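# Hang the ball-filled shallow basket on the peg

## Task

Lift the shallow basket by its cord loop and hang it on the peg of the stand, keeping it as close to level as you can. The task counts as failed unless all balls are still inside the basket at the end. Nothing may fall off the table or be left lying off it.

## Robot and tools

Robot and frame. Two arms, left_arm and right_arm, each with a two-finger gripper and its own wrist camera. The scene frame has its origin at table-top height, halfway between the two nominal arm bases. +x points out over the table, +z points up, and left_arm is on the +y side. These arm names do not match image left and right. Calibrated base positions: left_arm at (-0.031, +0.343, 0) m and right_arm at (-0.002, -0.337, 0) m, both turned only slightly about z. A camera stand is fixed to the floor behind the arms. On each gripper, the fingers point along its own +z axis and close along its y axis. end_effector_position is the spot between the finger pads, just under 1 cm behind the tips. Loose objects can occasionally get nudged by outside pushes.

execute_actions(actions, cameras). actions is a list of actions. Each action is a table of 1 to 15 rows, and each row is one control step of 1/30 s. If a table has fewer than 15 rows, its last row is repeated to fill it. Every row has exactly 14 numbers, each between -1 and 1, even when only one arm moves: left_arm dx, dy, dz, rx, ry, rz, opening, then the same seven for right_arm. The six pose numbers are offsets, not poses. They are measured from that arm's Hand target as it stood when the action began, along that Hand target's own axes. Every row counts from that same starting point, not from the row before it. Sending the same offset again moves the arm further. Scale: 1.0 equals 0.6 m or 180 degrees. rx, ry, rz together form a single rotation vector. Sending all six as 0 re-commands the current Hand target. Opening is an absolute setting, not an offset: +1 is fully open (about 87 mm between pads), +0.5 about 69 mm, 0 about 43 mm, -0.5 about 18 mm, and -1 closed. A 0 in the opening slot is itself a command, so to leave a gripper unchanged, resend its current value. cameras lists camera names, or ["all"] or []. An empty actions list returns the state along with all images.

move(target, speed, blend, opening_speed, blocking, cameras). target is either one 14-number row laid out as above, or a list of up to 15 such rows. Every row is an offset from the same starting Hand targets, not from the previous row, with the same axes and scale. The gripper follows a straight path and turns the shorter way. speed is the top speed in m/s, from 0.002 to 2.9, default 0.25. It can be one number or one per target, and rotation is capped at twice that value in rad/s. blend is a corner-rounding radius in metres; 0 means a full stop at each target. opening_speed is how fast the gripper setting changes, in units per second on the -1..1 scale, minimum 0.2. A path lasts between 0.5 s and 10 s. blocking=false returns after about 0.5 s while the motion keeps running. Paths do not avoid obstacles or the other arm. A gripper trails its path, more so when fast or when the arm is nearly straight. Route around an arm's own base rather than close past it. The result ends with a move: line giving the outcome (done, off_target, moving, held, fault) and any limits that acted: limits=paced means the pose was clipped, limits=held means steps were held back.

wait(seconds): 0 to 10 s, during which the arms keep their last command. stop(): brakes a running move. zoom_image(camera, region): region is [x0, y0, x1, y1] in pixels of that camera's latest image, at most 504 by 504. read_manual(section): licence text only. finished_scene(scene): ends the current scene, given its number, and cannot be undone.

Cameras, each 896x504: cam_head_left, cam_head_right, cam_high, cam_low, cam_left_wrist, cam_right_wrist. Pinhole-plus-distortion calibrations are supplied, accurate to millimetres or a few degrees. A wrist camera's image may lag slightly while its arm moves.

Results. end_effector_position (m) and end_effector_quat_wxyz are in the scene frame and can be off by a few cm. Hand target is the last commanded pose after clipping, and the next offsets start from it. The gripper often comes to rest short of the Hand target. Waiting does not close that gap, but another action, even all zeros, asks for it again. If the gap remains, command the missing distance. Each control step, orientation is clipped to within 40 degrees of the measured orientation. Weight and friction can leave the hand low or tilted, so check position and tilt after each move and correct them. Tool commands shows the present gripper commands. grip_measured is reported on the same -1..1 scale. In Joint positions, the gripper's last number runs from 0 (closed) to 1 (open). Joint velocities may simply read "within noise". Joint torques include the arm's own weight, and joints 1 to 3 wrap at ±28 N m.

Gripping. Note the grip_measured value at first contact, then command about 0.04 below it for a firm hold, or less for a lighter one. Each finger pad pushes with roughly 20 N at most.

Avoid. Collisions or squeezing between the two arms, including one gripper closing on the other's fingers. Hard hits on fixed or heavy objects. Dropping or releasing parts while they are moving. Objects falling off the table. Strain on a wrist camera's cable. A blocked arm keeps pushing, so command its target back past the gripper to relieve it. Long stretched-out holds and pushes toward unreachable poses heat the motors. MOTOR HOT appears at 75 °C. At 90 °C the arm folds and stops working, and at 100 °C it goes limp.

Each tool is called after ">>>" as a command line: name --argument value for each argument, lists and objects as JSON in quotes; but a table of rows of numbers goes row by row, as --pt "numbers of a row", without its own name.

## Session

>>> execute_actions --actions '[]'

Scene clock: 0.00 s.
left_arm: end_effector_position=(+0.3336, +0.3137, +0.0521) grip_measured=+0.976 end_effector_quat_wxyz=(+0.605, +0.024, +0.795, -0.040) | right_arm: end_effector_position=(+0.3666, -0.3626, +0.0739) grip_measured=+1.000 end_effector_quat_wxyz=(+0.653, +0.063, +0.753, -0.039)
Joint positions: left_arm=[-0.027 1.535 0.244 1.022 0.031 -0.027 0.988] | right_arm=[-0.03 1.564 0.207 1.212 0.126 0.041 1]
Joint velocities: within noise
Joint torques (N m): no reading
Heat: left arm: 30 °C; right arm: 29 °C.
Hand target: left_arm +0.3381, +0.3134, +0.0604; +0.615, +0.024, +0.787, -0.040 | right_arm +0.3680, -0.3626, +0.0762; +0.656, +0.063, +0.751, -0.039
Tool commands: left_gripper/opening=+1.0 right_gripper/opening=+1.0
camera_calibration:
cam_left_wrist: T_world_to_cam=[[-0.109693, -0.992724, 0.0496612, 0.342334], [-0.905816, 0.0792696, -0.41619, 0.319207], [0.409226, -0.090637, -0.90792, 0.0817278], [0, 0, 0, 1]] pos_world=[0.293249, 0.321947, 0.190052]
cam_right_wrist: T_world_to_cam=[[-0.144276, -0.989523, -0.00542051, -0.309536], [-0.831293, 0.124173, -0.541787, 0.413992], [0.536784, -0.0736609, -0.840498, -0.0157291], [0, 0, 0, 1]] pos_world=[0.307933, -0.358858, 0.209398]

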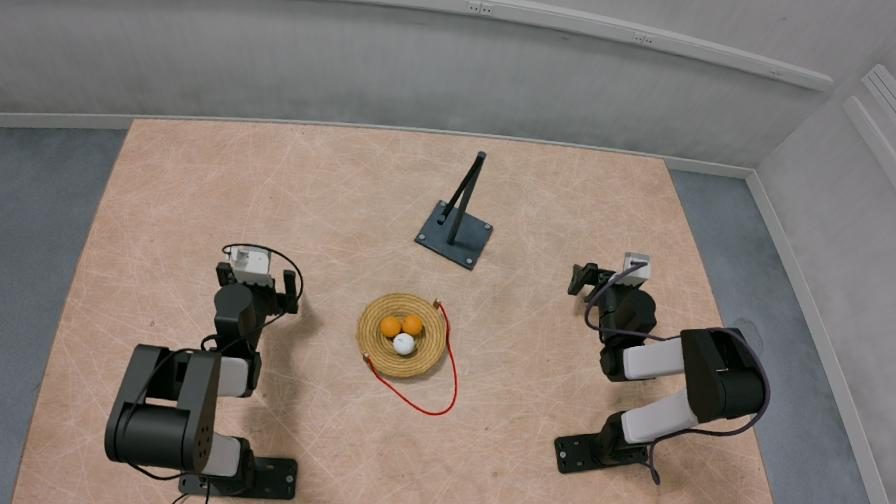

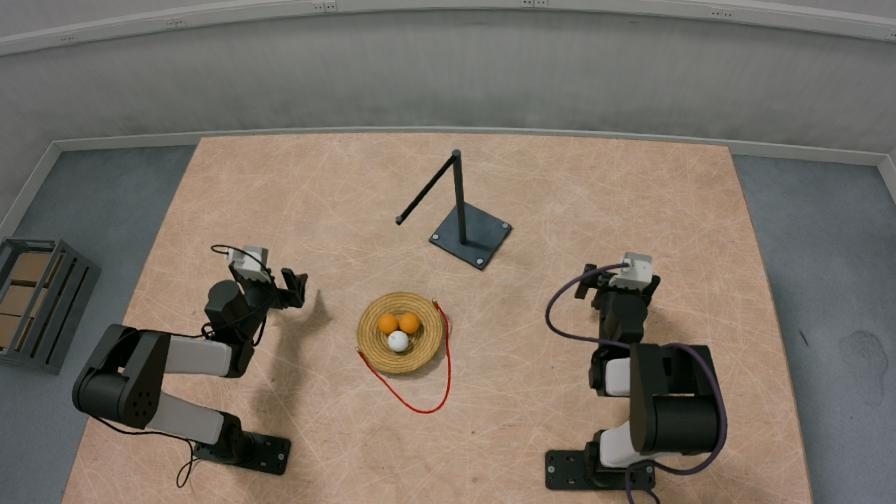

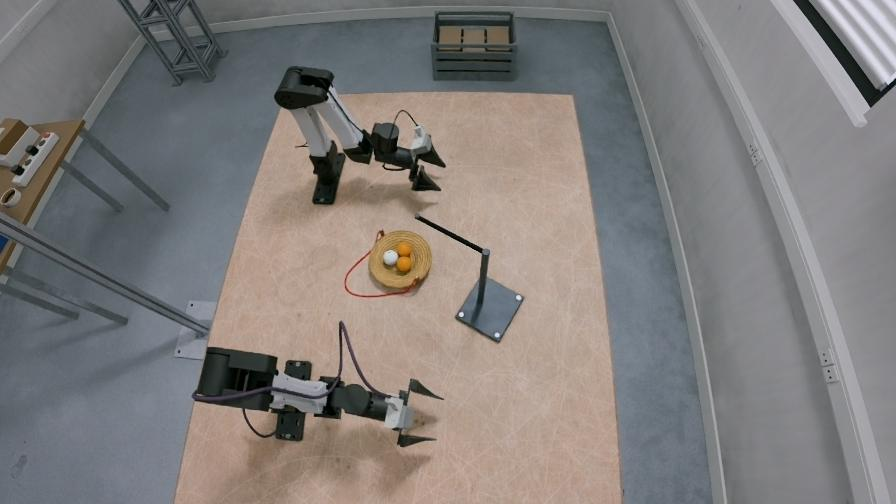

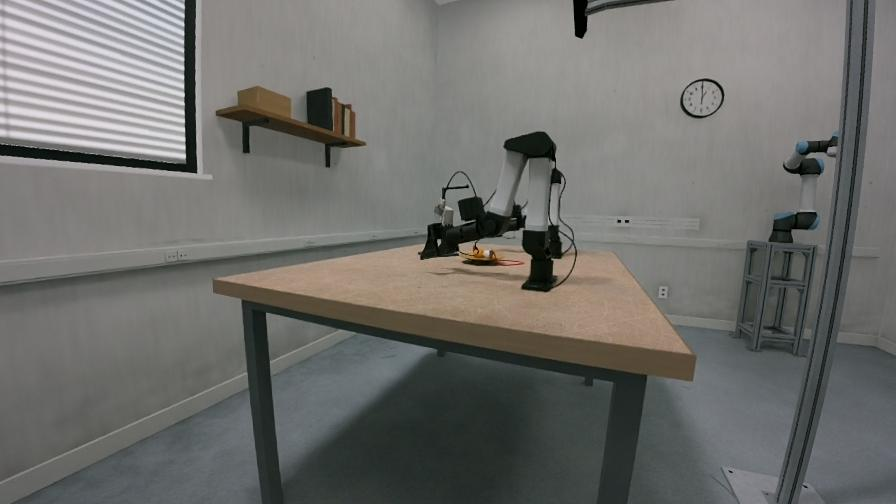

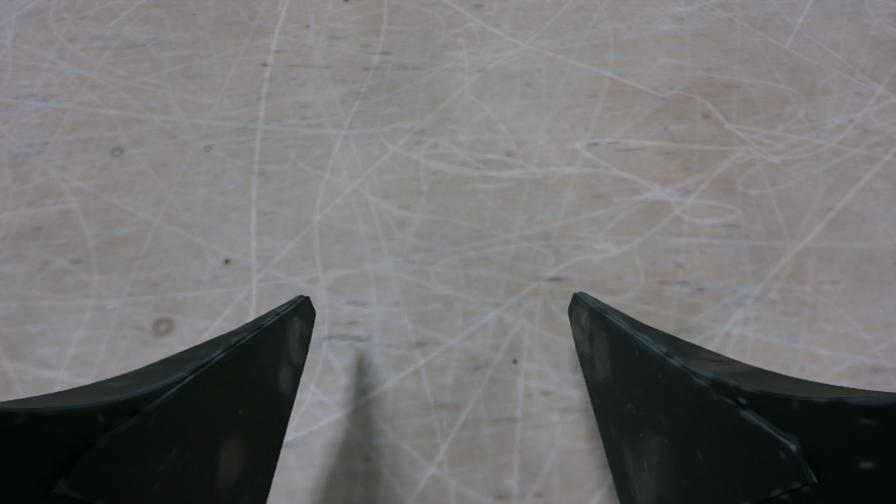

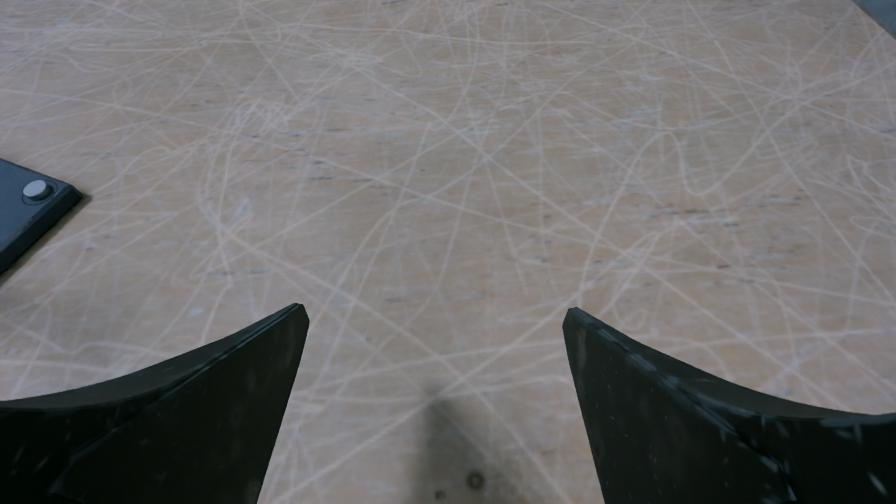

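>>> zoom_image --camera "cam_head_left" --region '[340, 270, 480, 430]'

>>> zoom_image --camera "cam_head_right" --region '[340, 270, 480, 430]'

>>> zoom_image --camera "cam_head_left" --region '[390, 130, 530, 290]'

>>> zoom_image --camera "cam_head_right" --region '[380, 130, 520, 290]'

>>> zoom_image --camera "cam_low" --region '[410, 170, 570, 290]'

Scaled by 3.150 from the camera's 896x504 image, which has a finer 1280x720 frame.

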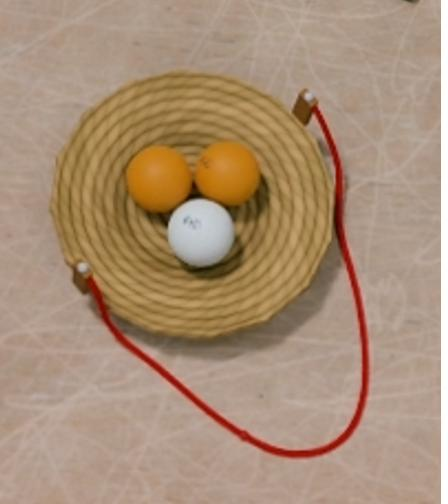

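Scaled by 3.150 from the camera's 896x504 image, which has a finer 1280x720 frame.

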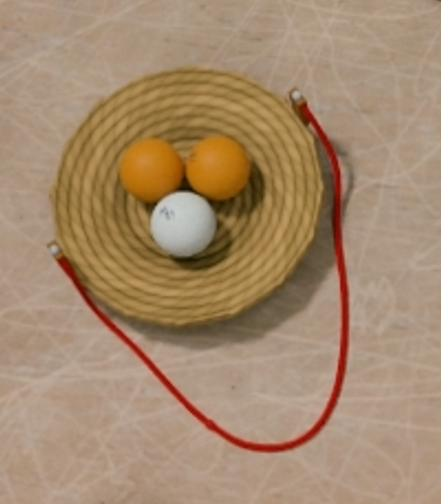

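Scaled by 3.150 from the camera's 896x504 image, which has a finer 1280x720 frame.

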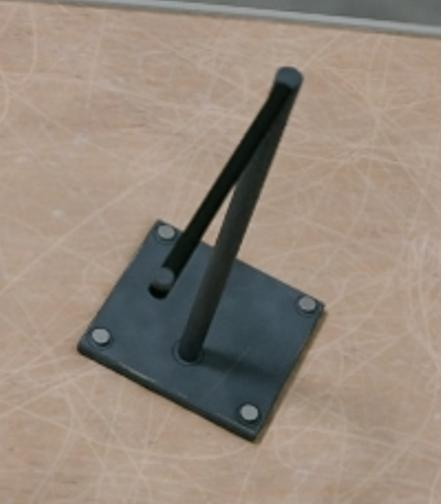

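Scaled by 3.150 from the camera's 896x504 image, which has a finer 1280x720 frame.

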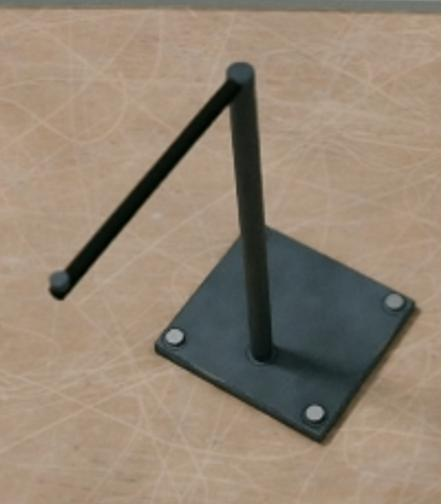

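Scaled by 3.150 from the camera's 896x504 image, which has a finer 1280x720 frame.

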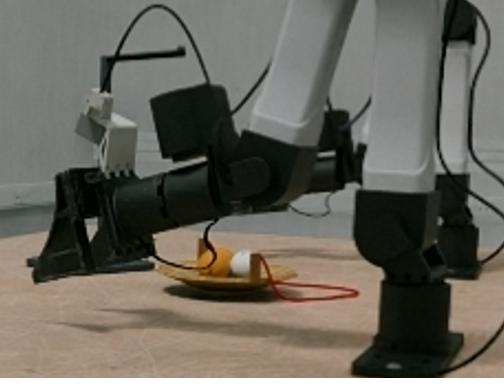

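>>> move --target '[0, 0, 0, 0, 0, 0, 1, -0.1847, 0.3810, -0.4872, -0.3821, 0.1481, -0.1687, -0.2]' --speed 0.3 --cameras '["cam_right_wrist", "cam_head_left"]'

Scene clock: 134.90 s.
left_arm: end_effector_position=(+0.3336, +0.3137, +0.0521) grip_measured=+0.976 end_effector_quat_wxyz=(+0.605, +0.024, +0.795, -0.040) | right_arm: end_effector_position=(+0.1314, -0.1036, +0.2238) grip_measured=-0.200 end_effector_quat_wxyz=(+0.368, -0.492, +0.755, +0.231)
Joint positions: left_arm=[-0.027 1.535 0.244 1.022 0.031 -0.027 0.988] | right_arm=[0.981 0.933 1.043 -0.787 -0.112 -0.106 0.4]
Joint torques (N m): left_arm=[-0.17 -5.3 5.07 1.81 0.07 -0.26] | right_arm=[0.62 -0.18 8.4 1.53 -0.06 0.18]
Heat: left arm: 36 °C; right arm: 33 °C.
Hand target: left_arm +0.3381, +0.3134, +0.0604; +0.615, +0.024, +0.787, -0.040 | right_arm +0.1291, -0.1002, +0.2315; +0.367, -0.490, +0.754, +0.239
Off the commanded pose: left_arm 0.009 m, 2 deg | right_arm 0.009 m, 1 deg.
move: done
camera_calibration:
cam_right_wrist: T_world_to_cam=[[0.915857, -0.400535, 0.0278826, -0.17206], [-0.399195, -0.915829, -0.0436006, -0.00854838], [0.0429993, 0.0288014, -0.99866, 0.36653], [0, 0, 0, 1]] pos_world=[0.138409, -0.0873012, 0.370464]
Images, in order (width x height): cam_head_left 896x504, cam_right_wrist 896x504.

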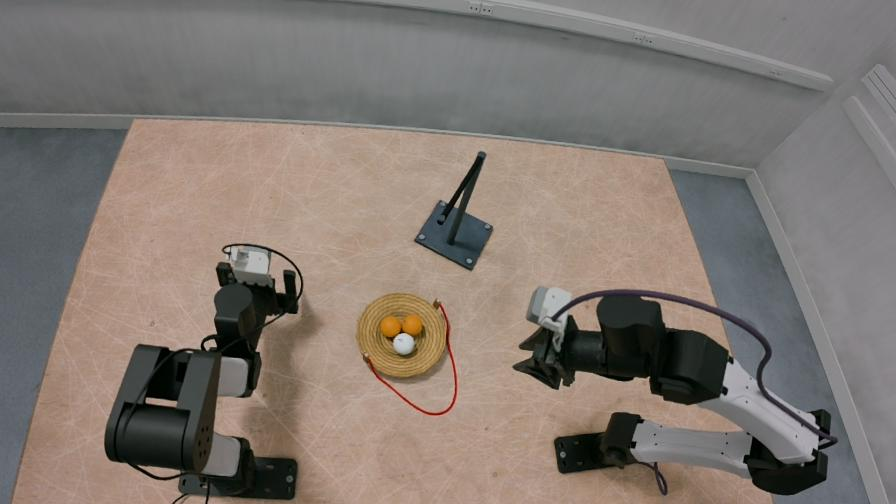

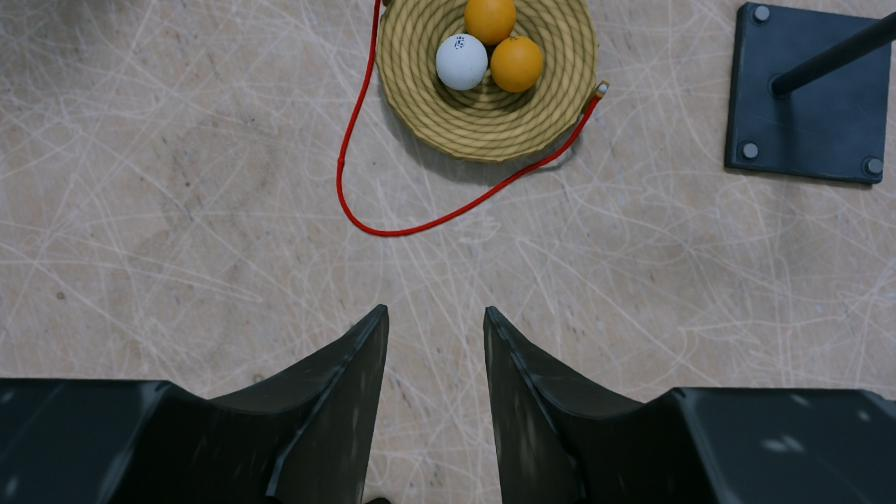

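>>> zoom_image --camera "cam_right_wrist" --region '[310, 0, 630, 250]'

>>> zoom_image --camera "cam_head_left" --region '[355, 335, 475, 425]'

Scaled by 1.575 from the camera's 896x504 image, which has a finer 1280x720 frame.

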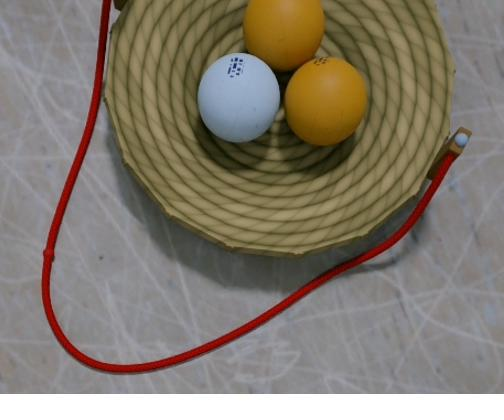

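Scaled by 4.200 from the camera's 896x504 image, which has a finer 1280x720 frame.

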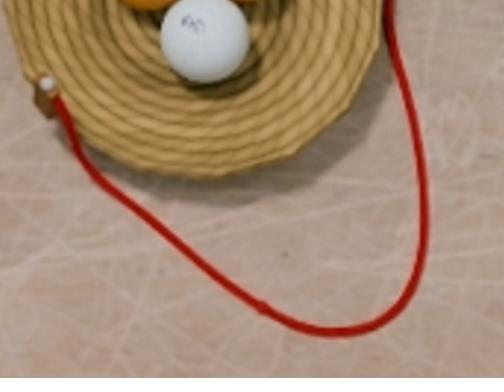

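>>> move --target '[0, 0, 0, 0, 0, 0, 1, 0.1705, 0.0913, 0.2407, -0.1838, 0.2255, -0.3316, -0.2]' --speed 0.25 --cameras '["cam_right_wrist", "cam_head_left", "cam_head_right"]'

Scene clock: 235.50 s.
left_arm: end_effector_position=(+0.3336, +0.3137, +0.0521) grip_measured=+0.976 end_effector_quat_wxyz=(+0.605, +0.024, +0.795, -0.040) | right_arm: end_effector_position=(+0.0977, -0.0365, +0.0611) grip_measured=-0.200 end_effector_quat_wxyz=(-0.022, +0.910, -0.410, -0.054)
Joint positions: left_arm=[-0.027 1.535 0.244 1.022 0.031 -0.027 0.988] | right_arm=[1.29 1.792 1.323 -1.043 -0.099 -0.987 0.4]
Joint torques (N m): left_arm=[-0.12 -5.44 5.15 1.79 0.09 -0.27] | right_arm=[0.49 -5.03 7.5 0.25 0.02 -0.13]
Heat: left arm: 38 °C; right arm: 41 °C.
Hand target: left_arm +0.3381, +0.3134, +0.0604; +0.615, +0.024, +0.787, -0.040 | right_arm +0.0995, -0.0315, +0.0621; -0.021, +0.915, -0.401, -0.048
Off the commanded pose: left_arm 0.009 m, 2 deg | right_arm 0.005 m, 1 deg.
move: done
camera_calibration:
cam_right_wrist: T_world_to_cam=[[0.736917, 0.675982, -0.00114471, -0.0513565], [0.50029, -0.544248, 0.673427, -0.0857254], [0.454602, -0.496833, -0.739253, 0.128275], [0, 0, 0, 1]] pos_world=[0.0224192, 0.0517912, 0.152498]
Images, in order (width x height): cam_head_left 896x504, cam_head_right 896x504, cam_right_wrist 896x504.

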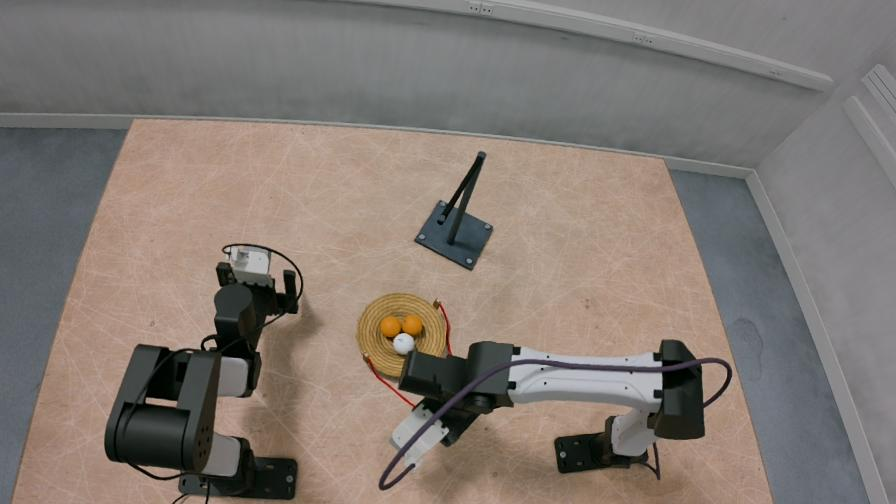

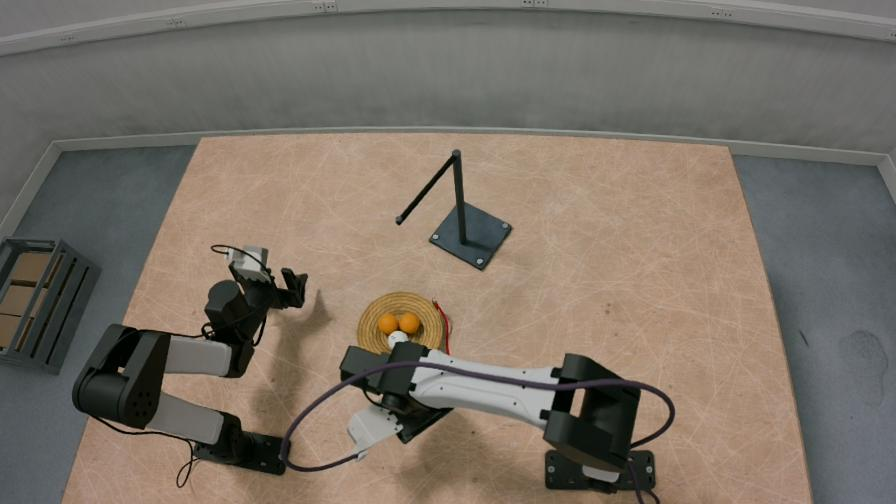

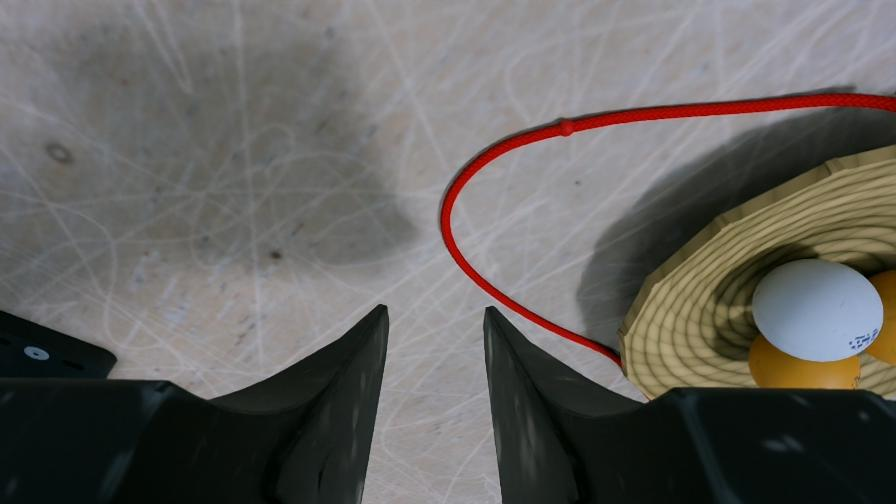

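>>> move --target '[0, 0, 0, 0, 0, 0, 1, -0.0021, -0.0037, 0.054, 0, 0, 0, -0.2]' --speed 0.08 --cameras '["cam_right_wrist"]'

Scene clock: 270.17 s.
left_arm: end_effector_position=(+0.3336, +0.3137, +0.0521) grip_measured=+0.976 end_effector_quat_wxyz=(+0.605, +0.024, +0.795, -0.040) | right_arm: end_effector_position=(+0.0999, -0.0249, +0.0388) grip_measured=-0.200 end_effector_quat_wxyz=(-0.030, +0.911, -0.407, -0.055)
Joint positions: left_arm=[-0.027 1.535 0.244 1.022 0.031 -0.027 0.988] | right_arm=[1.294 1.84 1.294 -0.947 -0.098 -0.988 0.4]
Joint torques (N m): left_arm=[-0.23 -5.31 5.05 1.79 0.07 -0.29] | right_arm=[0.87 -5.31 4.42 0.48 0.02 -0.05]
Heat: left arm: 39 °C; right arm: 40 °C.
Hand target: left_arm +0.3381, +0.3134, +0.0604; +0.615, +0.024, +0.787, -0.040 | right_arm +0.0981, -0.0265, +0.0300; -0.021, +0.915, -0.401, -0.048
Off the commanded pose: left_arm 0.009 m, 2 deg | right_arm 0.009 m, 2 deg.
move: done
camera_calibration:
cam_right_wrist: T_world_to_cam=[[0.733883, 0.679124, 0.0143618, -0.0608958], [0.498903, -0.553238, 0.667101, -0.0652448], [0.46099, -0.482409, -0.744829, 0.116547], [0, 0, 0, 1]] pos_world=[0.0235142, 0.0614833, 0.131207]
Images, in order (width x height): cam_right_wrist 896x504.

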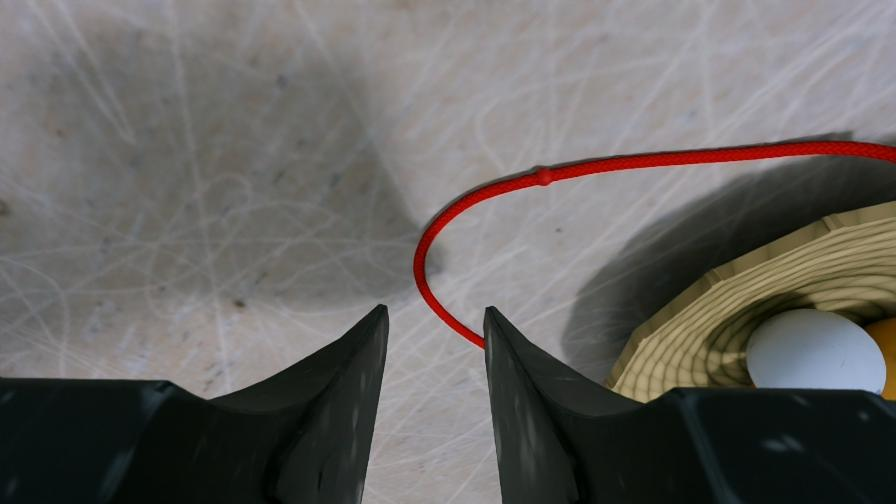

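>>> move --target '[0, 0, 0, 0, 0, 0, 1, 0.0075, 0.01, 0.0294, 0, 0, 0, -0.2]' --speed 0.05 --cameras '["cam_right_wrist"]'

Scene clock: 283.67 s.
left_arm: end_effector_position=(+0.3336, +0.3137, +0.0521) grip_measured=+0.976 end_effector_quat_wxyz=(+0.605, +0.024, +0.795, -0.040) | right_arm: end_effector_position=(+0.0968, -0.0296, +0.0214) grip_measured=-0.200 end_effector_quat_wxyz=(-0.032, +0.912, -0.405, -0.055)
Joint positions: left_arm=[-0.027 1.535 0.244 1.022 0.031 -0.027 0.988] | right_arm=[1.3 1.84 1.221 -0.871 -0.098 -0.988 0.4]
Joint torques (N m): left_arm=[-0.16 -5.37 4.92 1.81 0.1 -0.28] | right_arm=[0.65 -5.03 4.23 0.53 0.04 -0.01]
Heat: left arm: 39 °C; right arm: 38 °C.
Hand target: left_arm +0.3381, +0.3134, +0.0604; +0.615, +0.024, +0.787, -0.040 | right_arm +0.0954, -0.0326, +0.0120; -0.021, +0.915, -0.401, -0.048
Off the commanded pose: left_arm 0.009 m, 2 deg | right_arm 0.010 m, 2 deg.
move: done
camera_calibration:
cam_right_wrist: T_world_to_cam=[[0.730182, 0.683042, 0.0169544, -0.0549214], [0.501348, -0.552477, 0.665897, -0.0549776], [0.464203, -0.477726, -0.745851, 0.102659], [0, 0, 0, 1]] pos_world=[0.0200112, 0.0561824, 0.114109]
Images, in order (width x height): cam_right_wrist 896x504.

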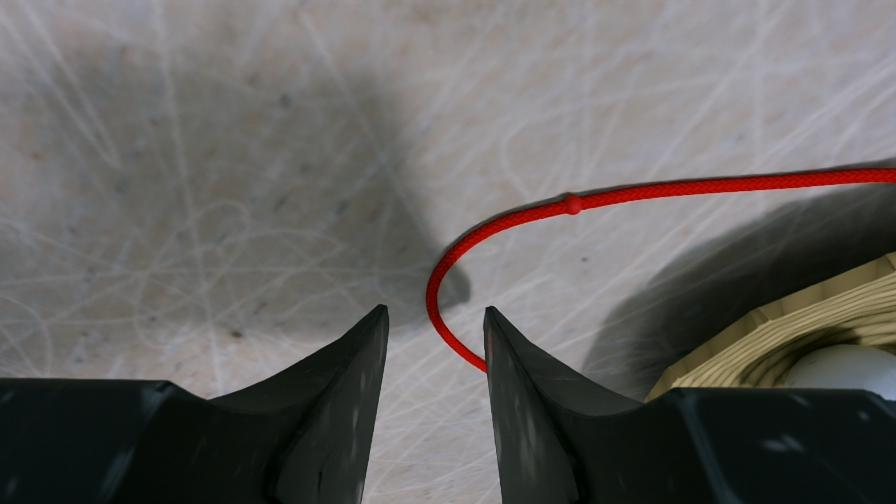

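>>> move --target '[0, 0, 0, 0, 0, 0, 1, 0.0017, 0, 0.0166, 0, 0, 0, -0.2]' --speed 0.03 --cameras '["cam_right_wrist"]'

Scene clock: 295.90 s.
left_arm: end_effector_position=(+0.3336, +0.3137, +0.0521) grip_measured=+0.976 end_effector_quat_wxyz=(+0.605, +0.024, +0.795, -0.040) | right_arm: end_effector_position=(+0.0969, -0.0292, +0.0114) grip_measured=-0.200 end_effector_quat_wxyz=(-0.032, +0.912, -0.405, -0.055)
Joint positions: left_arm=[-0.027 1.535 0.244 1.022 0.031 -0.027 0.988] | right_arm=[1.3 1.856 1.199 -0.833 -0.098 -0.988 0.4]
Joint torques (N m): left_arm=[-0.08 -5.34 5.05 1.79 0.08 -0.24] | right_arm=[0.65 -5.11 4.18 0.54 0.03 -0.01]
Heat: left arm: 39 °C; right arm: 37 °C.
Hand target: left_arm +0.3381, +0.3134, +0.0604; +0.615, +0.024, +0.787, -0.040 | right_arm +0.0953, -0.0326, +0.0020; -0.021, +0.915, -0.401, -0.048
Off the commanded pose: left_arm 0.009 m, 2 deg | right_arm 0.010 m, 2 deg.
move: done
camera_calibration:
cam_right_wrist: T_world_to_cam=[[0.730182, 0.683042, 0.0169544, -0.0550281], [0.501348, -0.552477, 0.665897, -0.0481365], [0.464203, -0.477726, -0.745851, 0.0952225], [0, 0, 0, 1]] pos_world=[0.0201112, 0.0564824, 0.104009]
Images, in order (width x height): cam_right_wrist 896x504.

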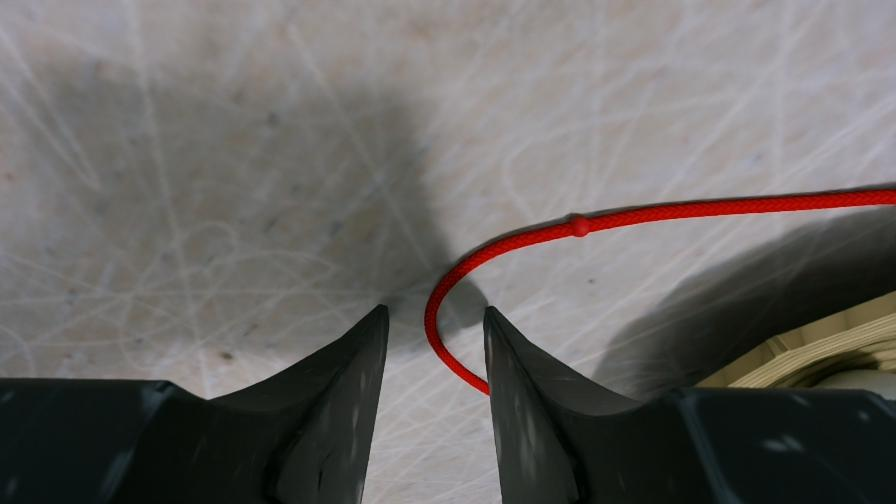

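>>> move --target '[0, 0, 0, 0, 0, 0, 1, 0.001, 0, 0.0100, 0, 0, 0, -0.2]' --speed 0.03 --cameras '["cam_right_wrist"]'

Scene clock: 300.23 s.
left_arm: end_effector_position=(+0.3336, +0.3137, +0.0521) grip_measured=+0.976 end_effector_quat_wxyz=(+0.605, +0.024, +0.795, -0.040) | right_arm: end_effector_position=(+0.0973, -0.0281, +0.0101) grip_measured=-0.200 end_effector_quat_wxyz=(-0.035, +0.912, -0.405, -0.055)
Joint positions: left_arm=[-0.027 1.535 0.244 1.022 0.031 -0.027 0.988] | right_arm=[1.3 1.857 1.194 -0.821 -0.098 -0.988 0.4]
Joint torques (N m): left_arm=[-0.17 -5.3 5.11 1.79 0.06 -0.28] | right_arm=[0.68 -4.49 3.49 0.63 0.03 -0.01]
Heat: left arm: 39 °C; right arm: 37 °C.
Hand target: left_arm +0.3381, +0.3134, +0.0604; +0.615, +0.024, +0.787, -0.040 | right_arm +0.0953, -0.0325, -0.0041; -0.021, +0.915, -0.401, -0.048
Off the commanded pose: left_arm 0.009 m, 2 deg | right_arm 0.015 m, 2 deg.
move: off_target (right_arm)
camera_calibration:
cam_right_wrist: T_world_to_cam=[[0.73022, 0.682839, 0.0225723, -0.0561344], [0.499738, -0.55636, 0.663872, -0.0468459], [0.465876, -0.473492, -0.747506, 0.0946413], [0, 0, 0, 1]] pos_world=[0.0203101, 0.0570795, 0.103112]
Images, in order (width x height): cam_right_wrist 896x504.

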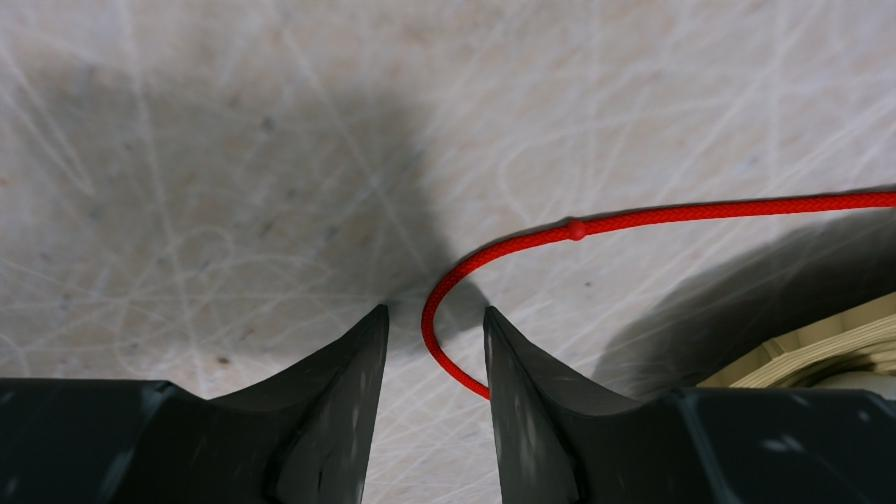

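>>> move --target '[0, 0, 0, 0, 0, 0, 1, 0, 0, 0, 0, 0, 0, -1]' --speed 0.03 --opening_speed 1.0 --cameras '["cam_right_wrist"]'

Scene clock: 305.67 s.
left_arm: end_effector_position=(+0.3336, +0.3137, +0.0521) grip_measured=+0.976 end_effector_quat_wxyz=(+0.605, +0.024, +0.795, -0.040) | right_arm: end_effector_position=(+0.0955, -0.0308, +0.0096) grip_measured=-0.900 end_effector_quat_wxyz=(-0.029, +0.913, -0.403, -0.054)
Joint positions: left_arm=[-0.027 1.535 0.244 1.022 0.031 -0.027 0.988] | right_arm=[1.303 1.857 1.192 -0.83 -0.098 -0.988 0.05]
Joint torques (N m): left_arm=[-0.18 -5.26 5.01 1.79 0.07 -0.28] | right_arm=[0.36 -4.42 3.6 0.68 0.02 -0.03]
Heat: left arm: 39 °C; right arm: 36 °C.
Hand target: left_arm +0.3381, +0.3134, +0.0604; +0.615, +0.024, +0.787, -0.040 | right_arm +0.0954, -0.0326, -0.0041; -0.021, +0.915, -0.401, -0.048
Off the commanded pose: left_arm 0.009 m, 2 deg | right_arm 0.014 m, 1 deg.
move: off_target (right_arm)
camera_calibration:
cam_right_wrist: T_world_to_cam=[[0.727878, 0.685586, 0.0128883, -0.0525466], [0.503582, -0.547215, 0.668552, -0.0471352], [0.465402, -0.480134, -0.743554, 0.0936267], [0, 0, 0, 1]] pos_world=[0.0184098, 0.0551855, 0.101806]
Images, in order (width x height): cam_right_wrist 896x504.

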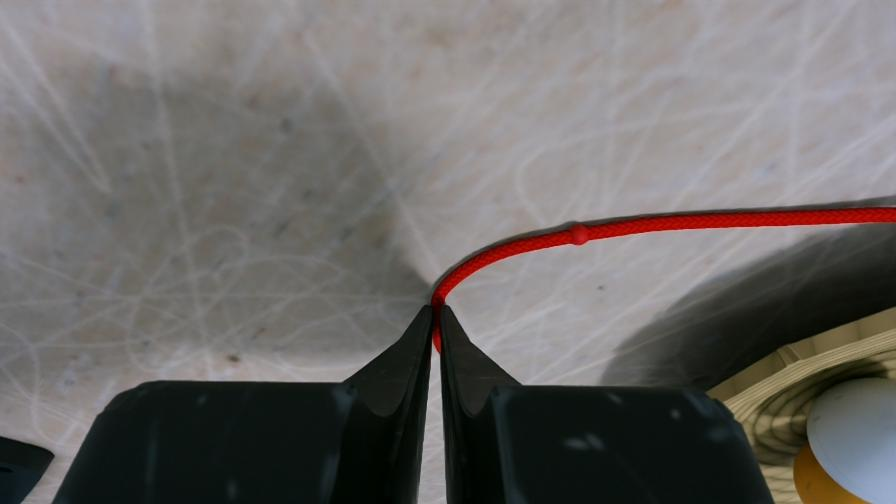

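>>> move --pt "0 0 0 0 0 0 1 -0.0329 0.0163 -0.3084 0.0080 -0.1333 0.0245 -1" --pt "0 0 0 0 0 0 1 -0.0222 -0.1021 -0.4352 0.0377 -0.2320 0.0739 -1" --pt "0 0 0 0 0 0 1 0.0058 -0.2657 -0.4935 0.0772 -0.2952 0.1189 -1" --speed 0.18 --blend 0.03 --cameras '["all"]'

Scene clock: 410.57 s.
left_arm: end_effector_position=(+0.3336, +0.3137, +0.0521) grip_measured=+0.976 end_effector_quat_wxyz=(+0.605, +0.024, +0.795, -0.040) | right_arm: end_effector_position=(+0.2318, +0.0426, +0.2815) grip_measured=-0.900 end_effector_quat_wxyz=(-0.281, +0.705, -0.519, -0.395)
Joint positions: left_arm=[-0.027 1.535 0.244 1.022 0.031 -0.027 0.988] | right_arm=[0.743 1.91 2.115 -1.179 -0.875 -0.829 0.05]
Joint torques (N m): left_arm=[-0.12 -5.33 5.24 1.8 0.09 -0.28] | right_arm=[-0.42 -6.16 8.13 1.35 -0.53 0.18]
Heat: left arm: 41 °C; right arm: 33 °C.
Hand target: left_arm +0.3381, +0.3134, +0.0604; +0.615, +0.024, +0.787, -0.040 | right_arm +0.2362, +0.0501, +0.2899; -0.294, +0.701, -0.509, -0.405
Off the commanded pose: left_arm 0.009 m, 2 deg | right_arm 0.012 m, 2 deg.
move: off_target (right_arm)
camera_calibration:
cam_left_wrist: T_world_to_cam=[[-0.109693, -0.992724, 0.0496612, 0.342334], [-0.905816, 0.0792696, -0.41619, 0.319207], [0.409226, -0.090637, -0.90792, 0.0817278], [0, 0, 0, 1]] pos_world=[0.293249, 0.321947, 0.190052]
cam_right_wrist: T_world_to_cam=[[0.949912, 0.312514, 0.00136443, -0.237886], [0.308886, -0.938204, -0.156082, 0.036445], [-0.0474976, 0.148686, -0.987743, 0.428471], [0, 0, 0, 1]] pos_world=[0.235064, 0.044828, 0.429232]

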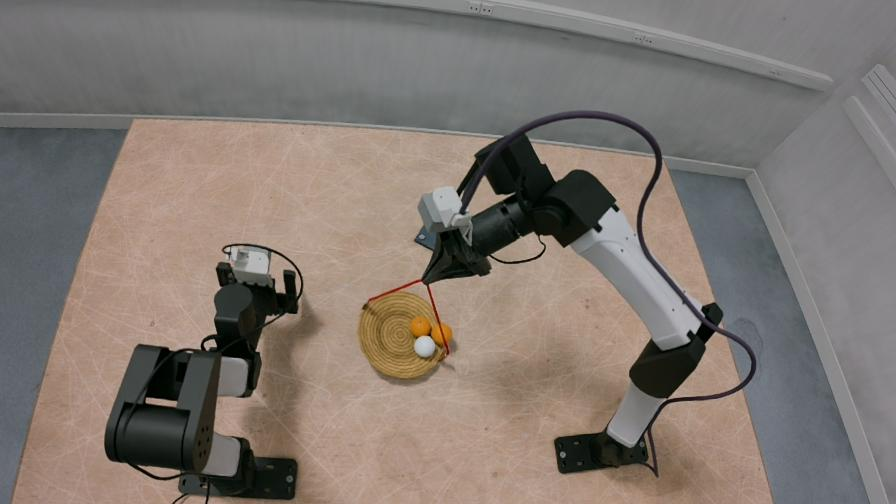

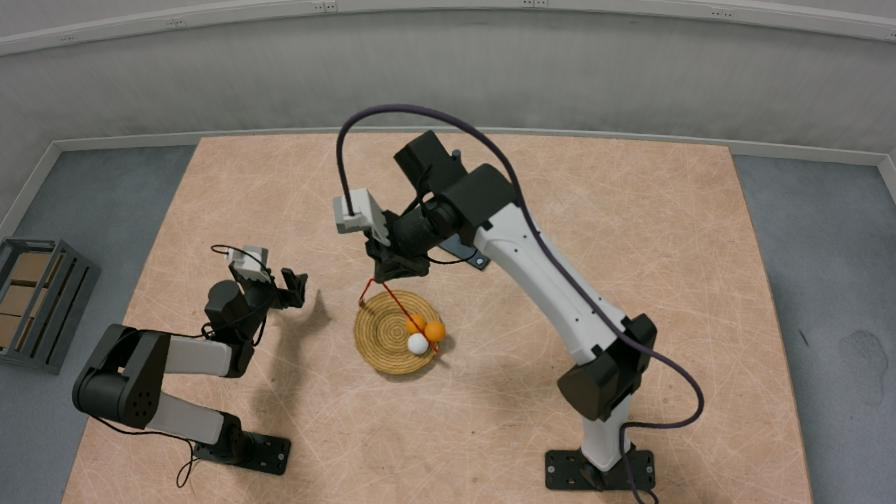

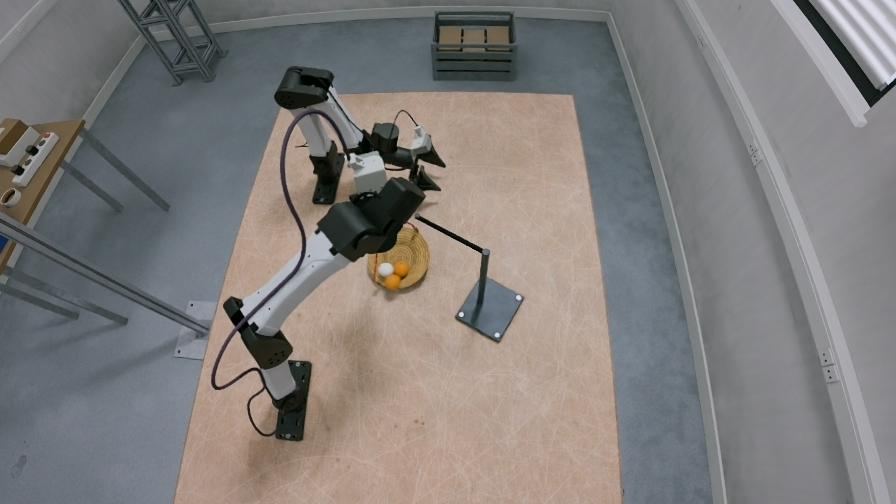

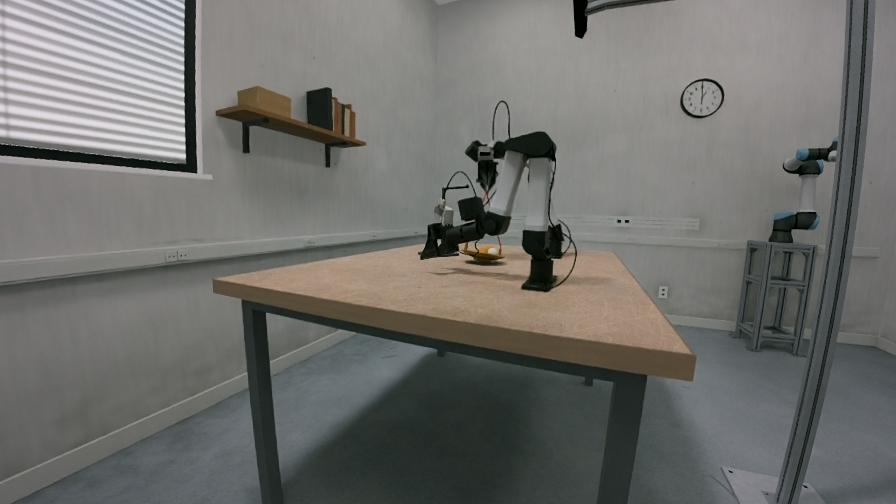

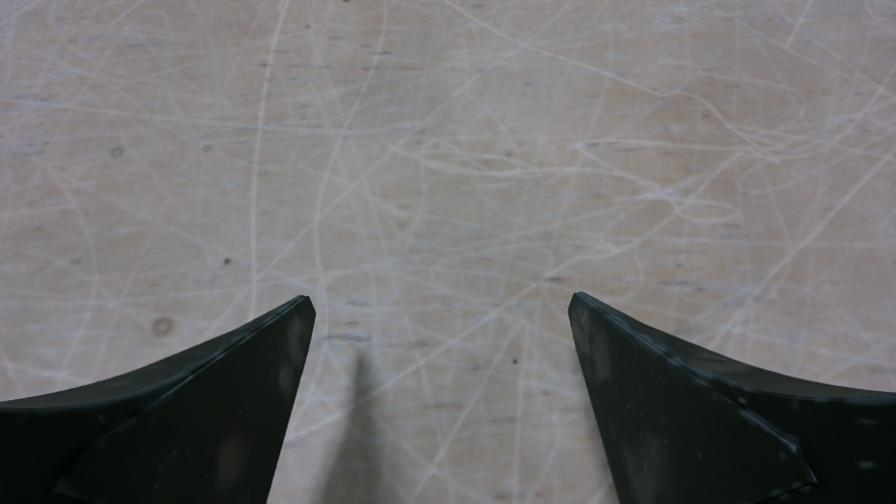

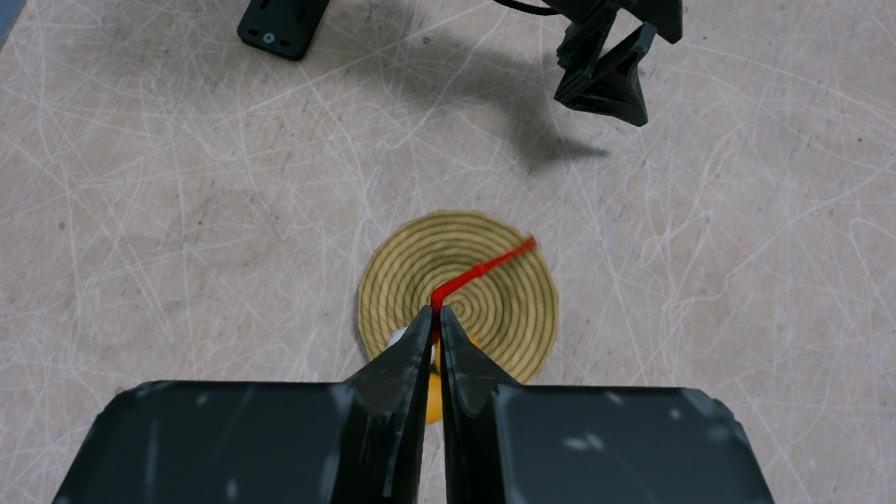

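>>> zoom_image --camera "cam_low" --region '[440, 160, 540, 280]'

>>> zoom_image --camera "cam_head_left" --region '[340, 260, 480, 400]'

>>> zoom_image --camera "cam_head_right" --region '[340, 260, 480, 400]'

Scaled by 4.200 from the camera's 896x504 image, which has a finer 1280x720 frame.

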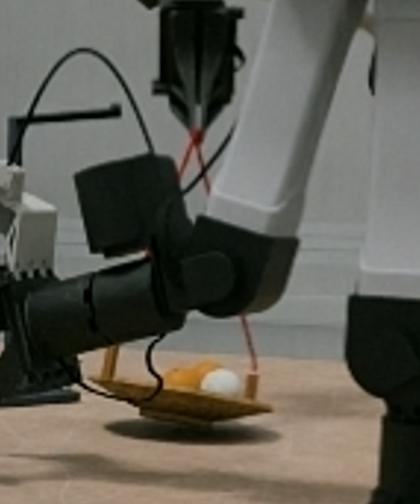

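Scaled by 3.600 from the camera's 896x504 image, which has a finer 1280x720 frame.

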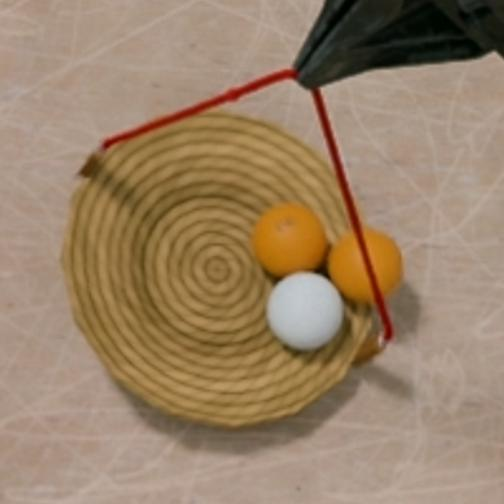

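Scaled by 3.600 from the camera's 896x504 image, which has a finer 1280x720 frame.

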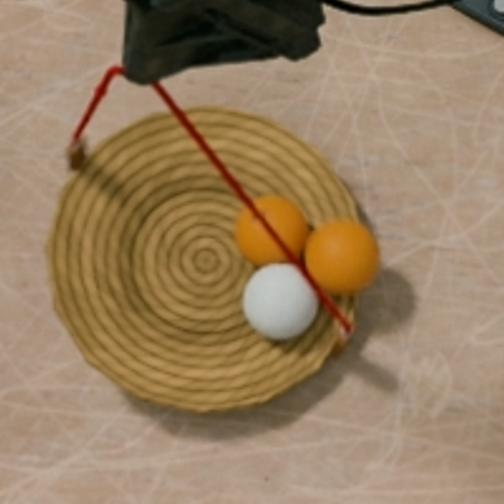

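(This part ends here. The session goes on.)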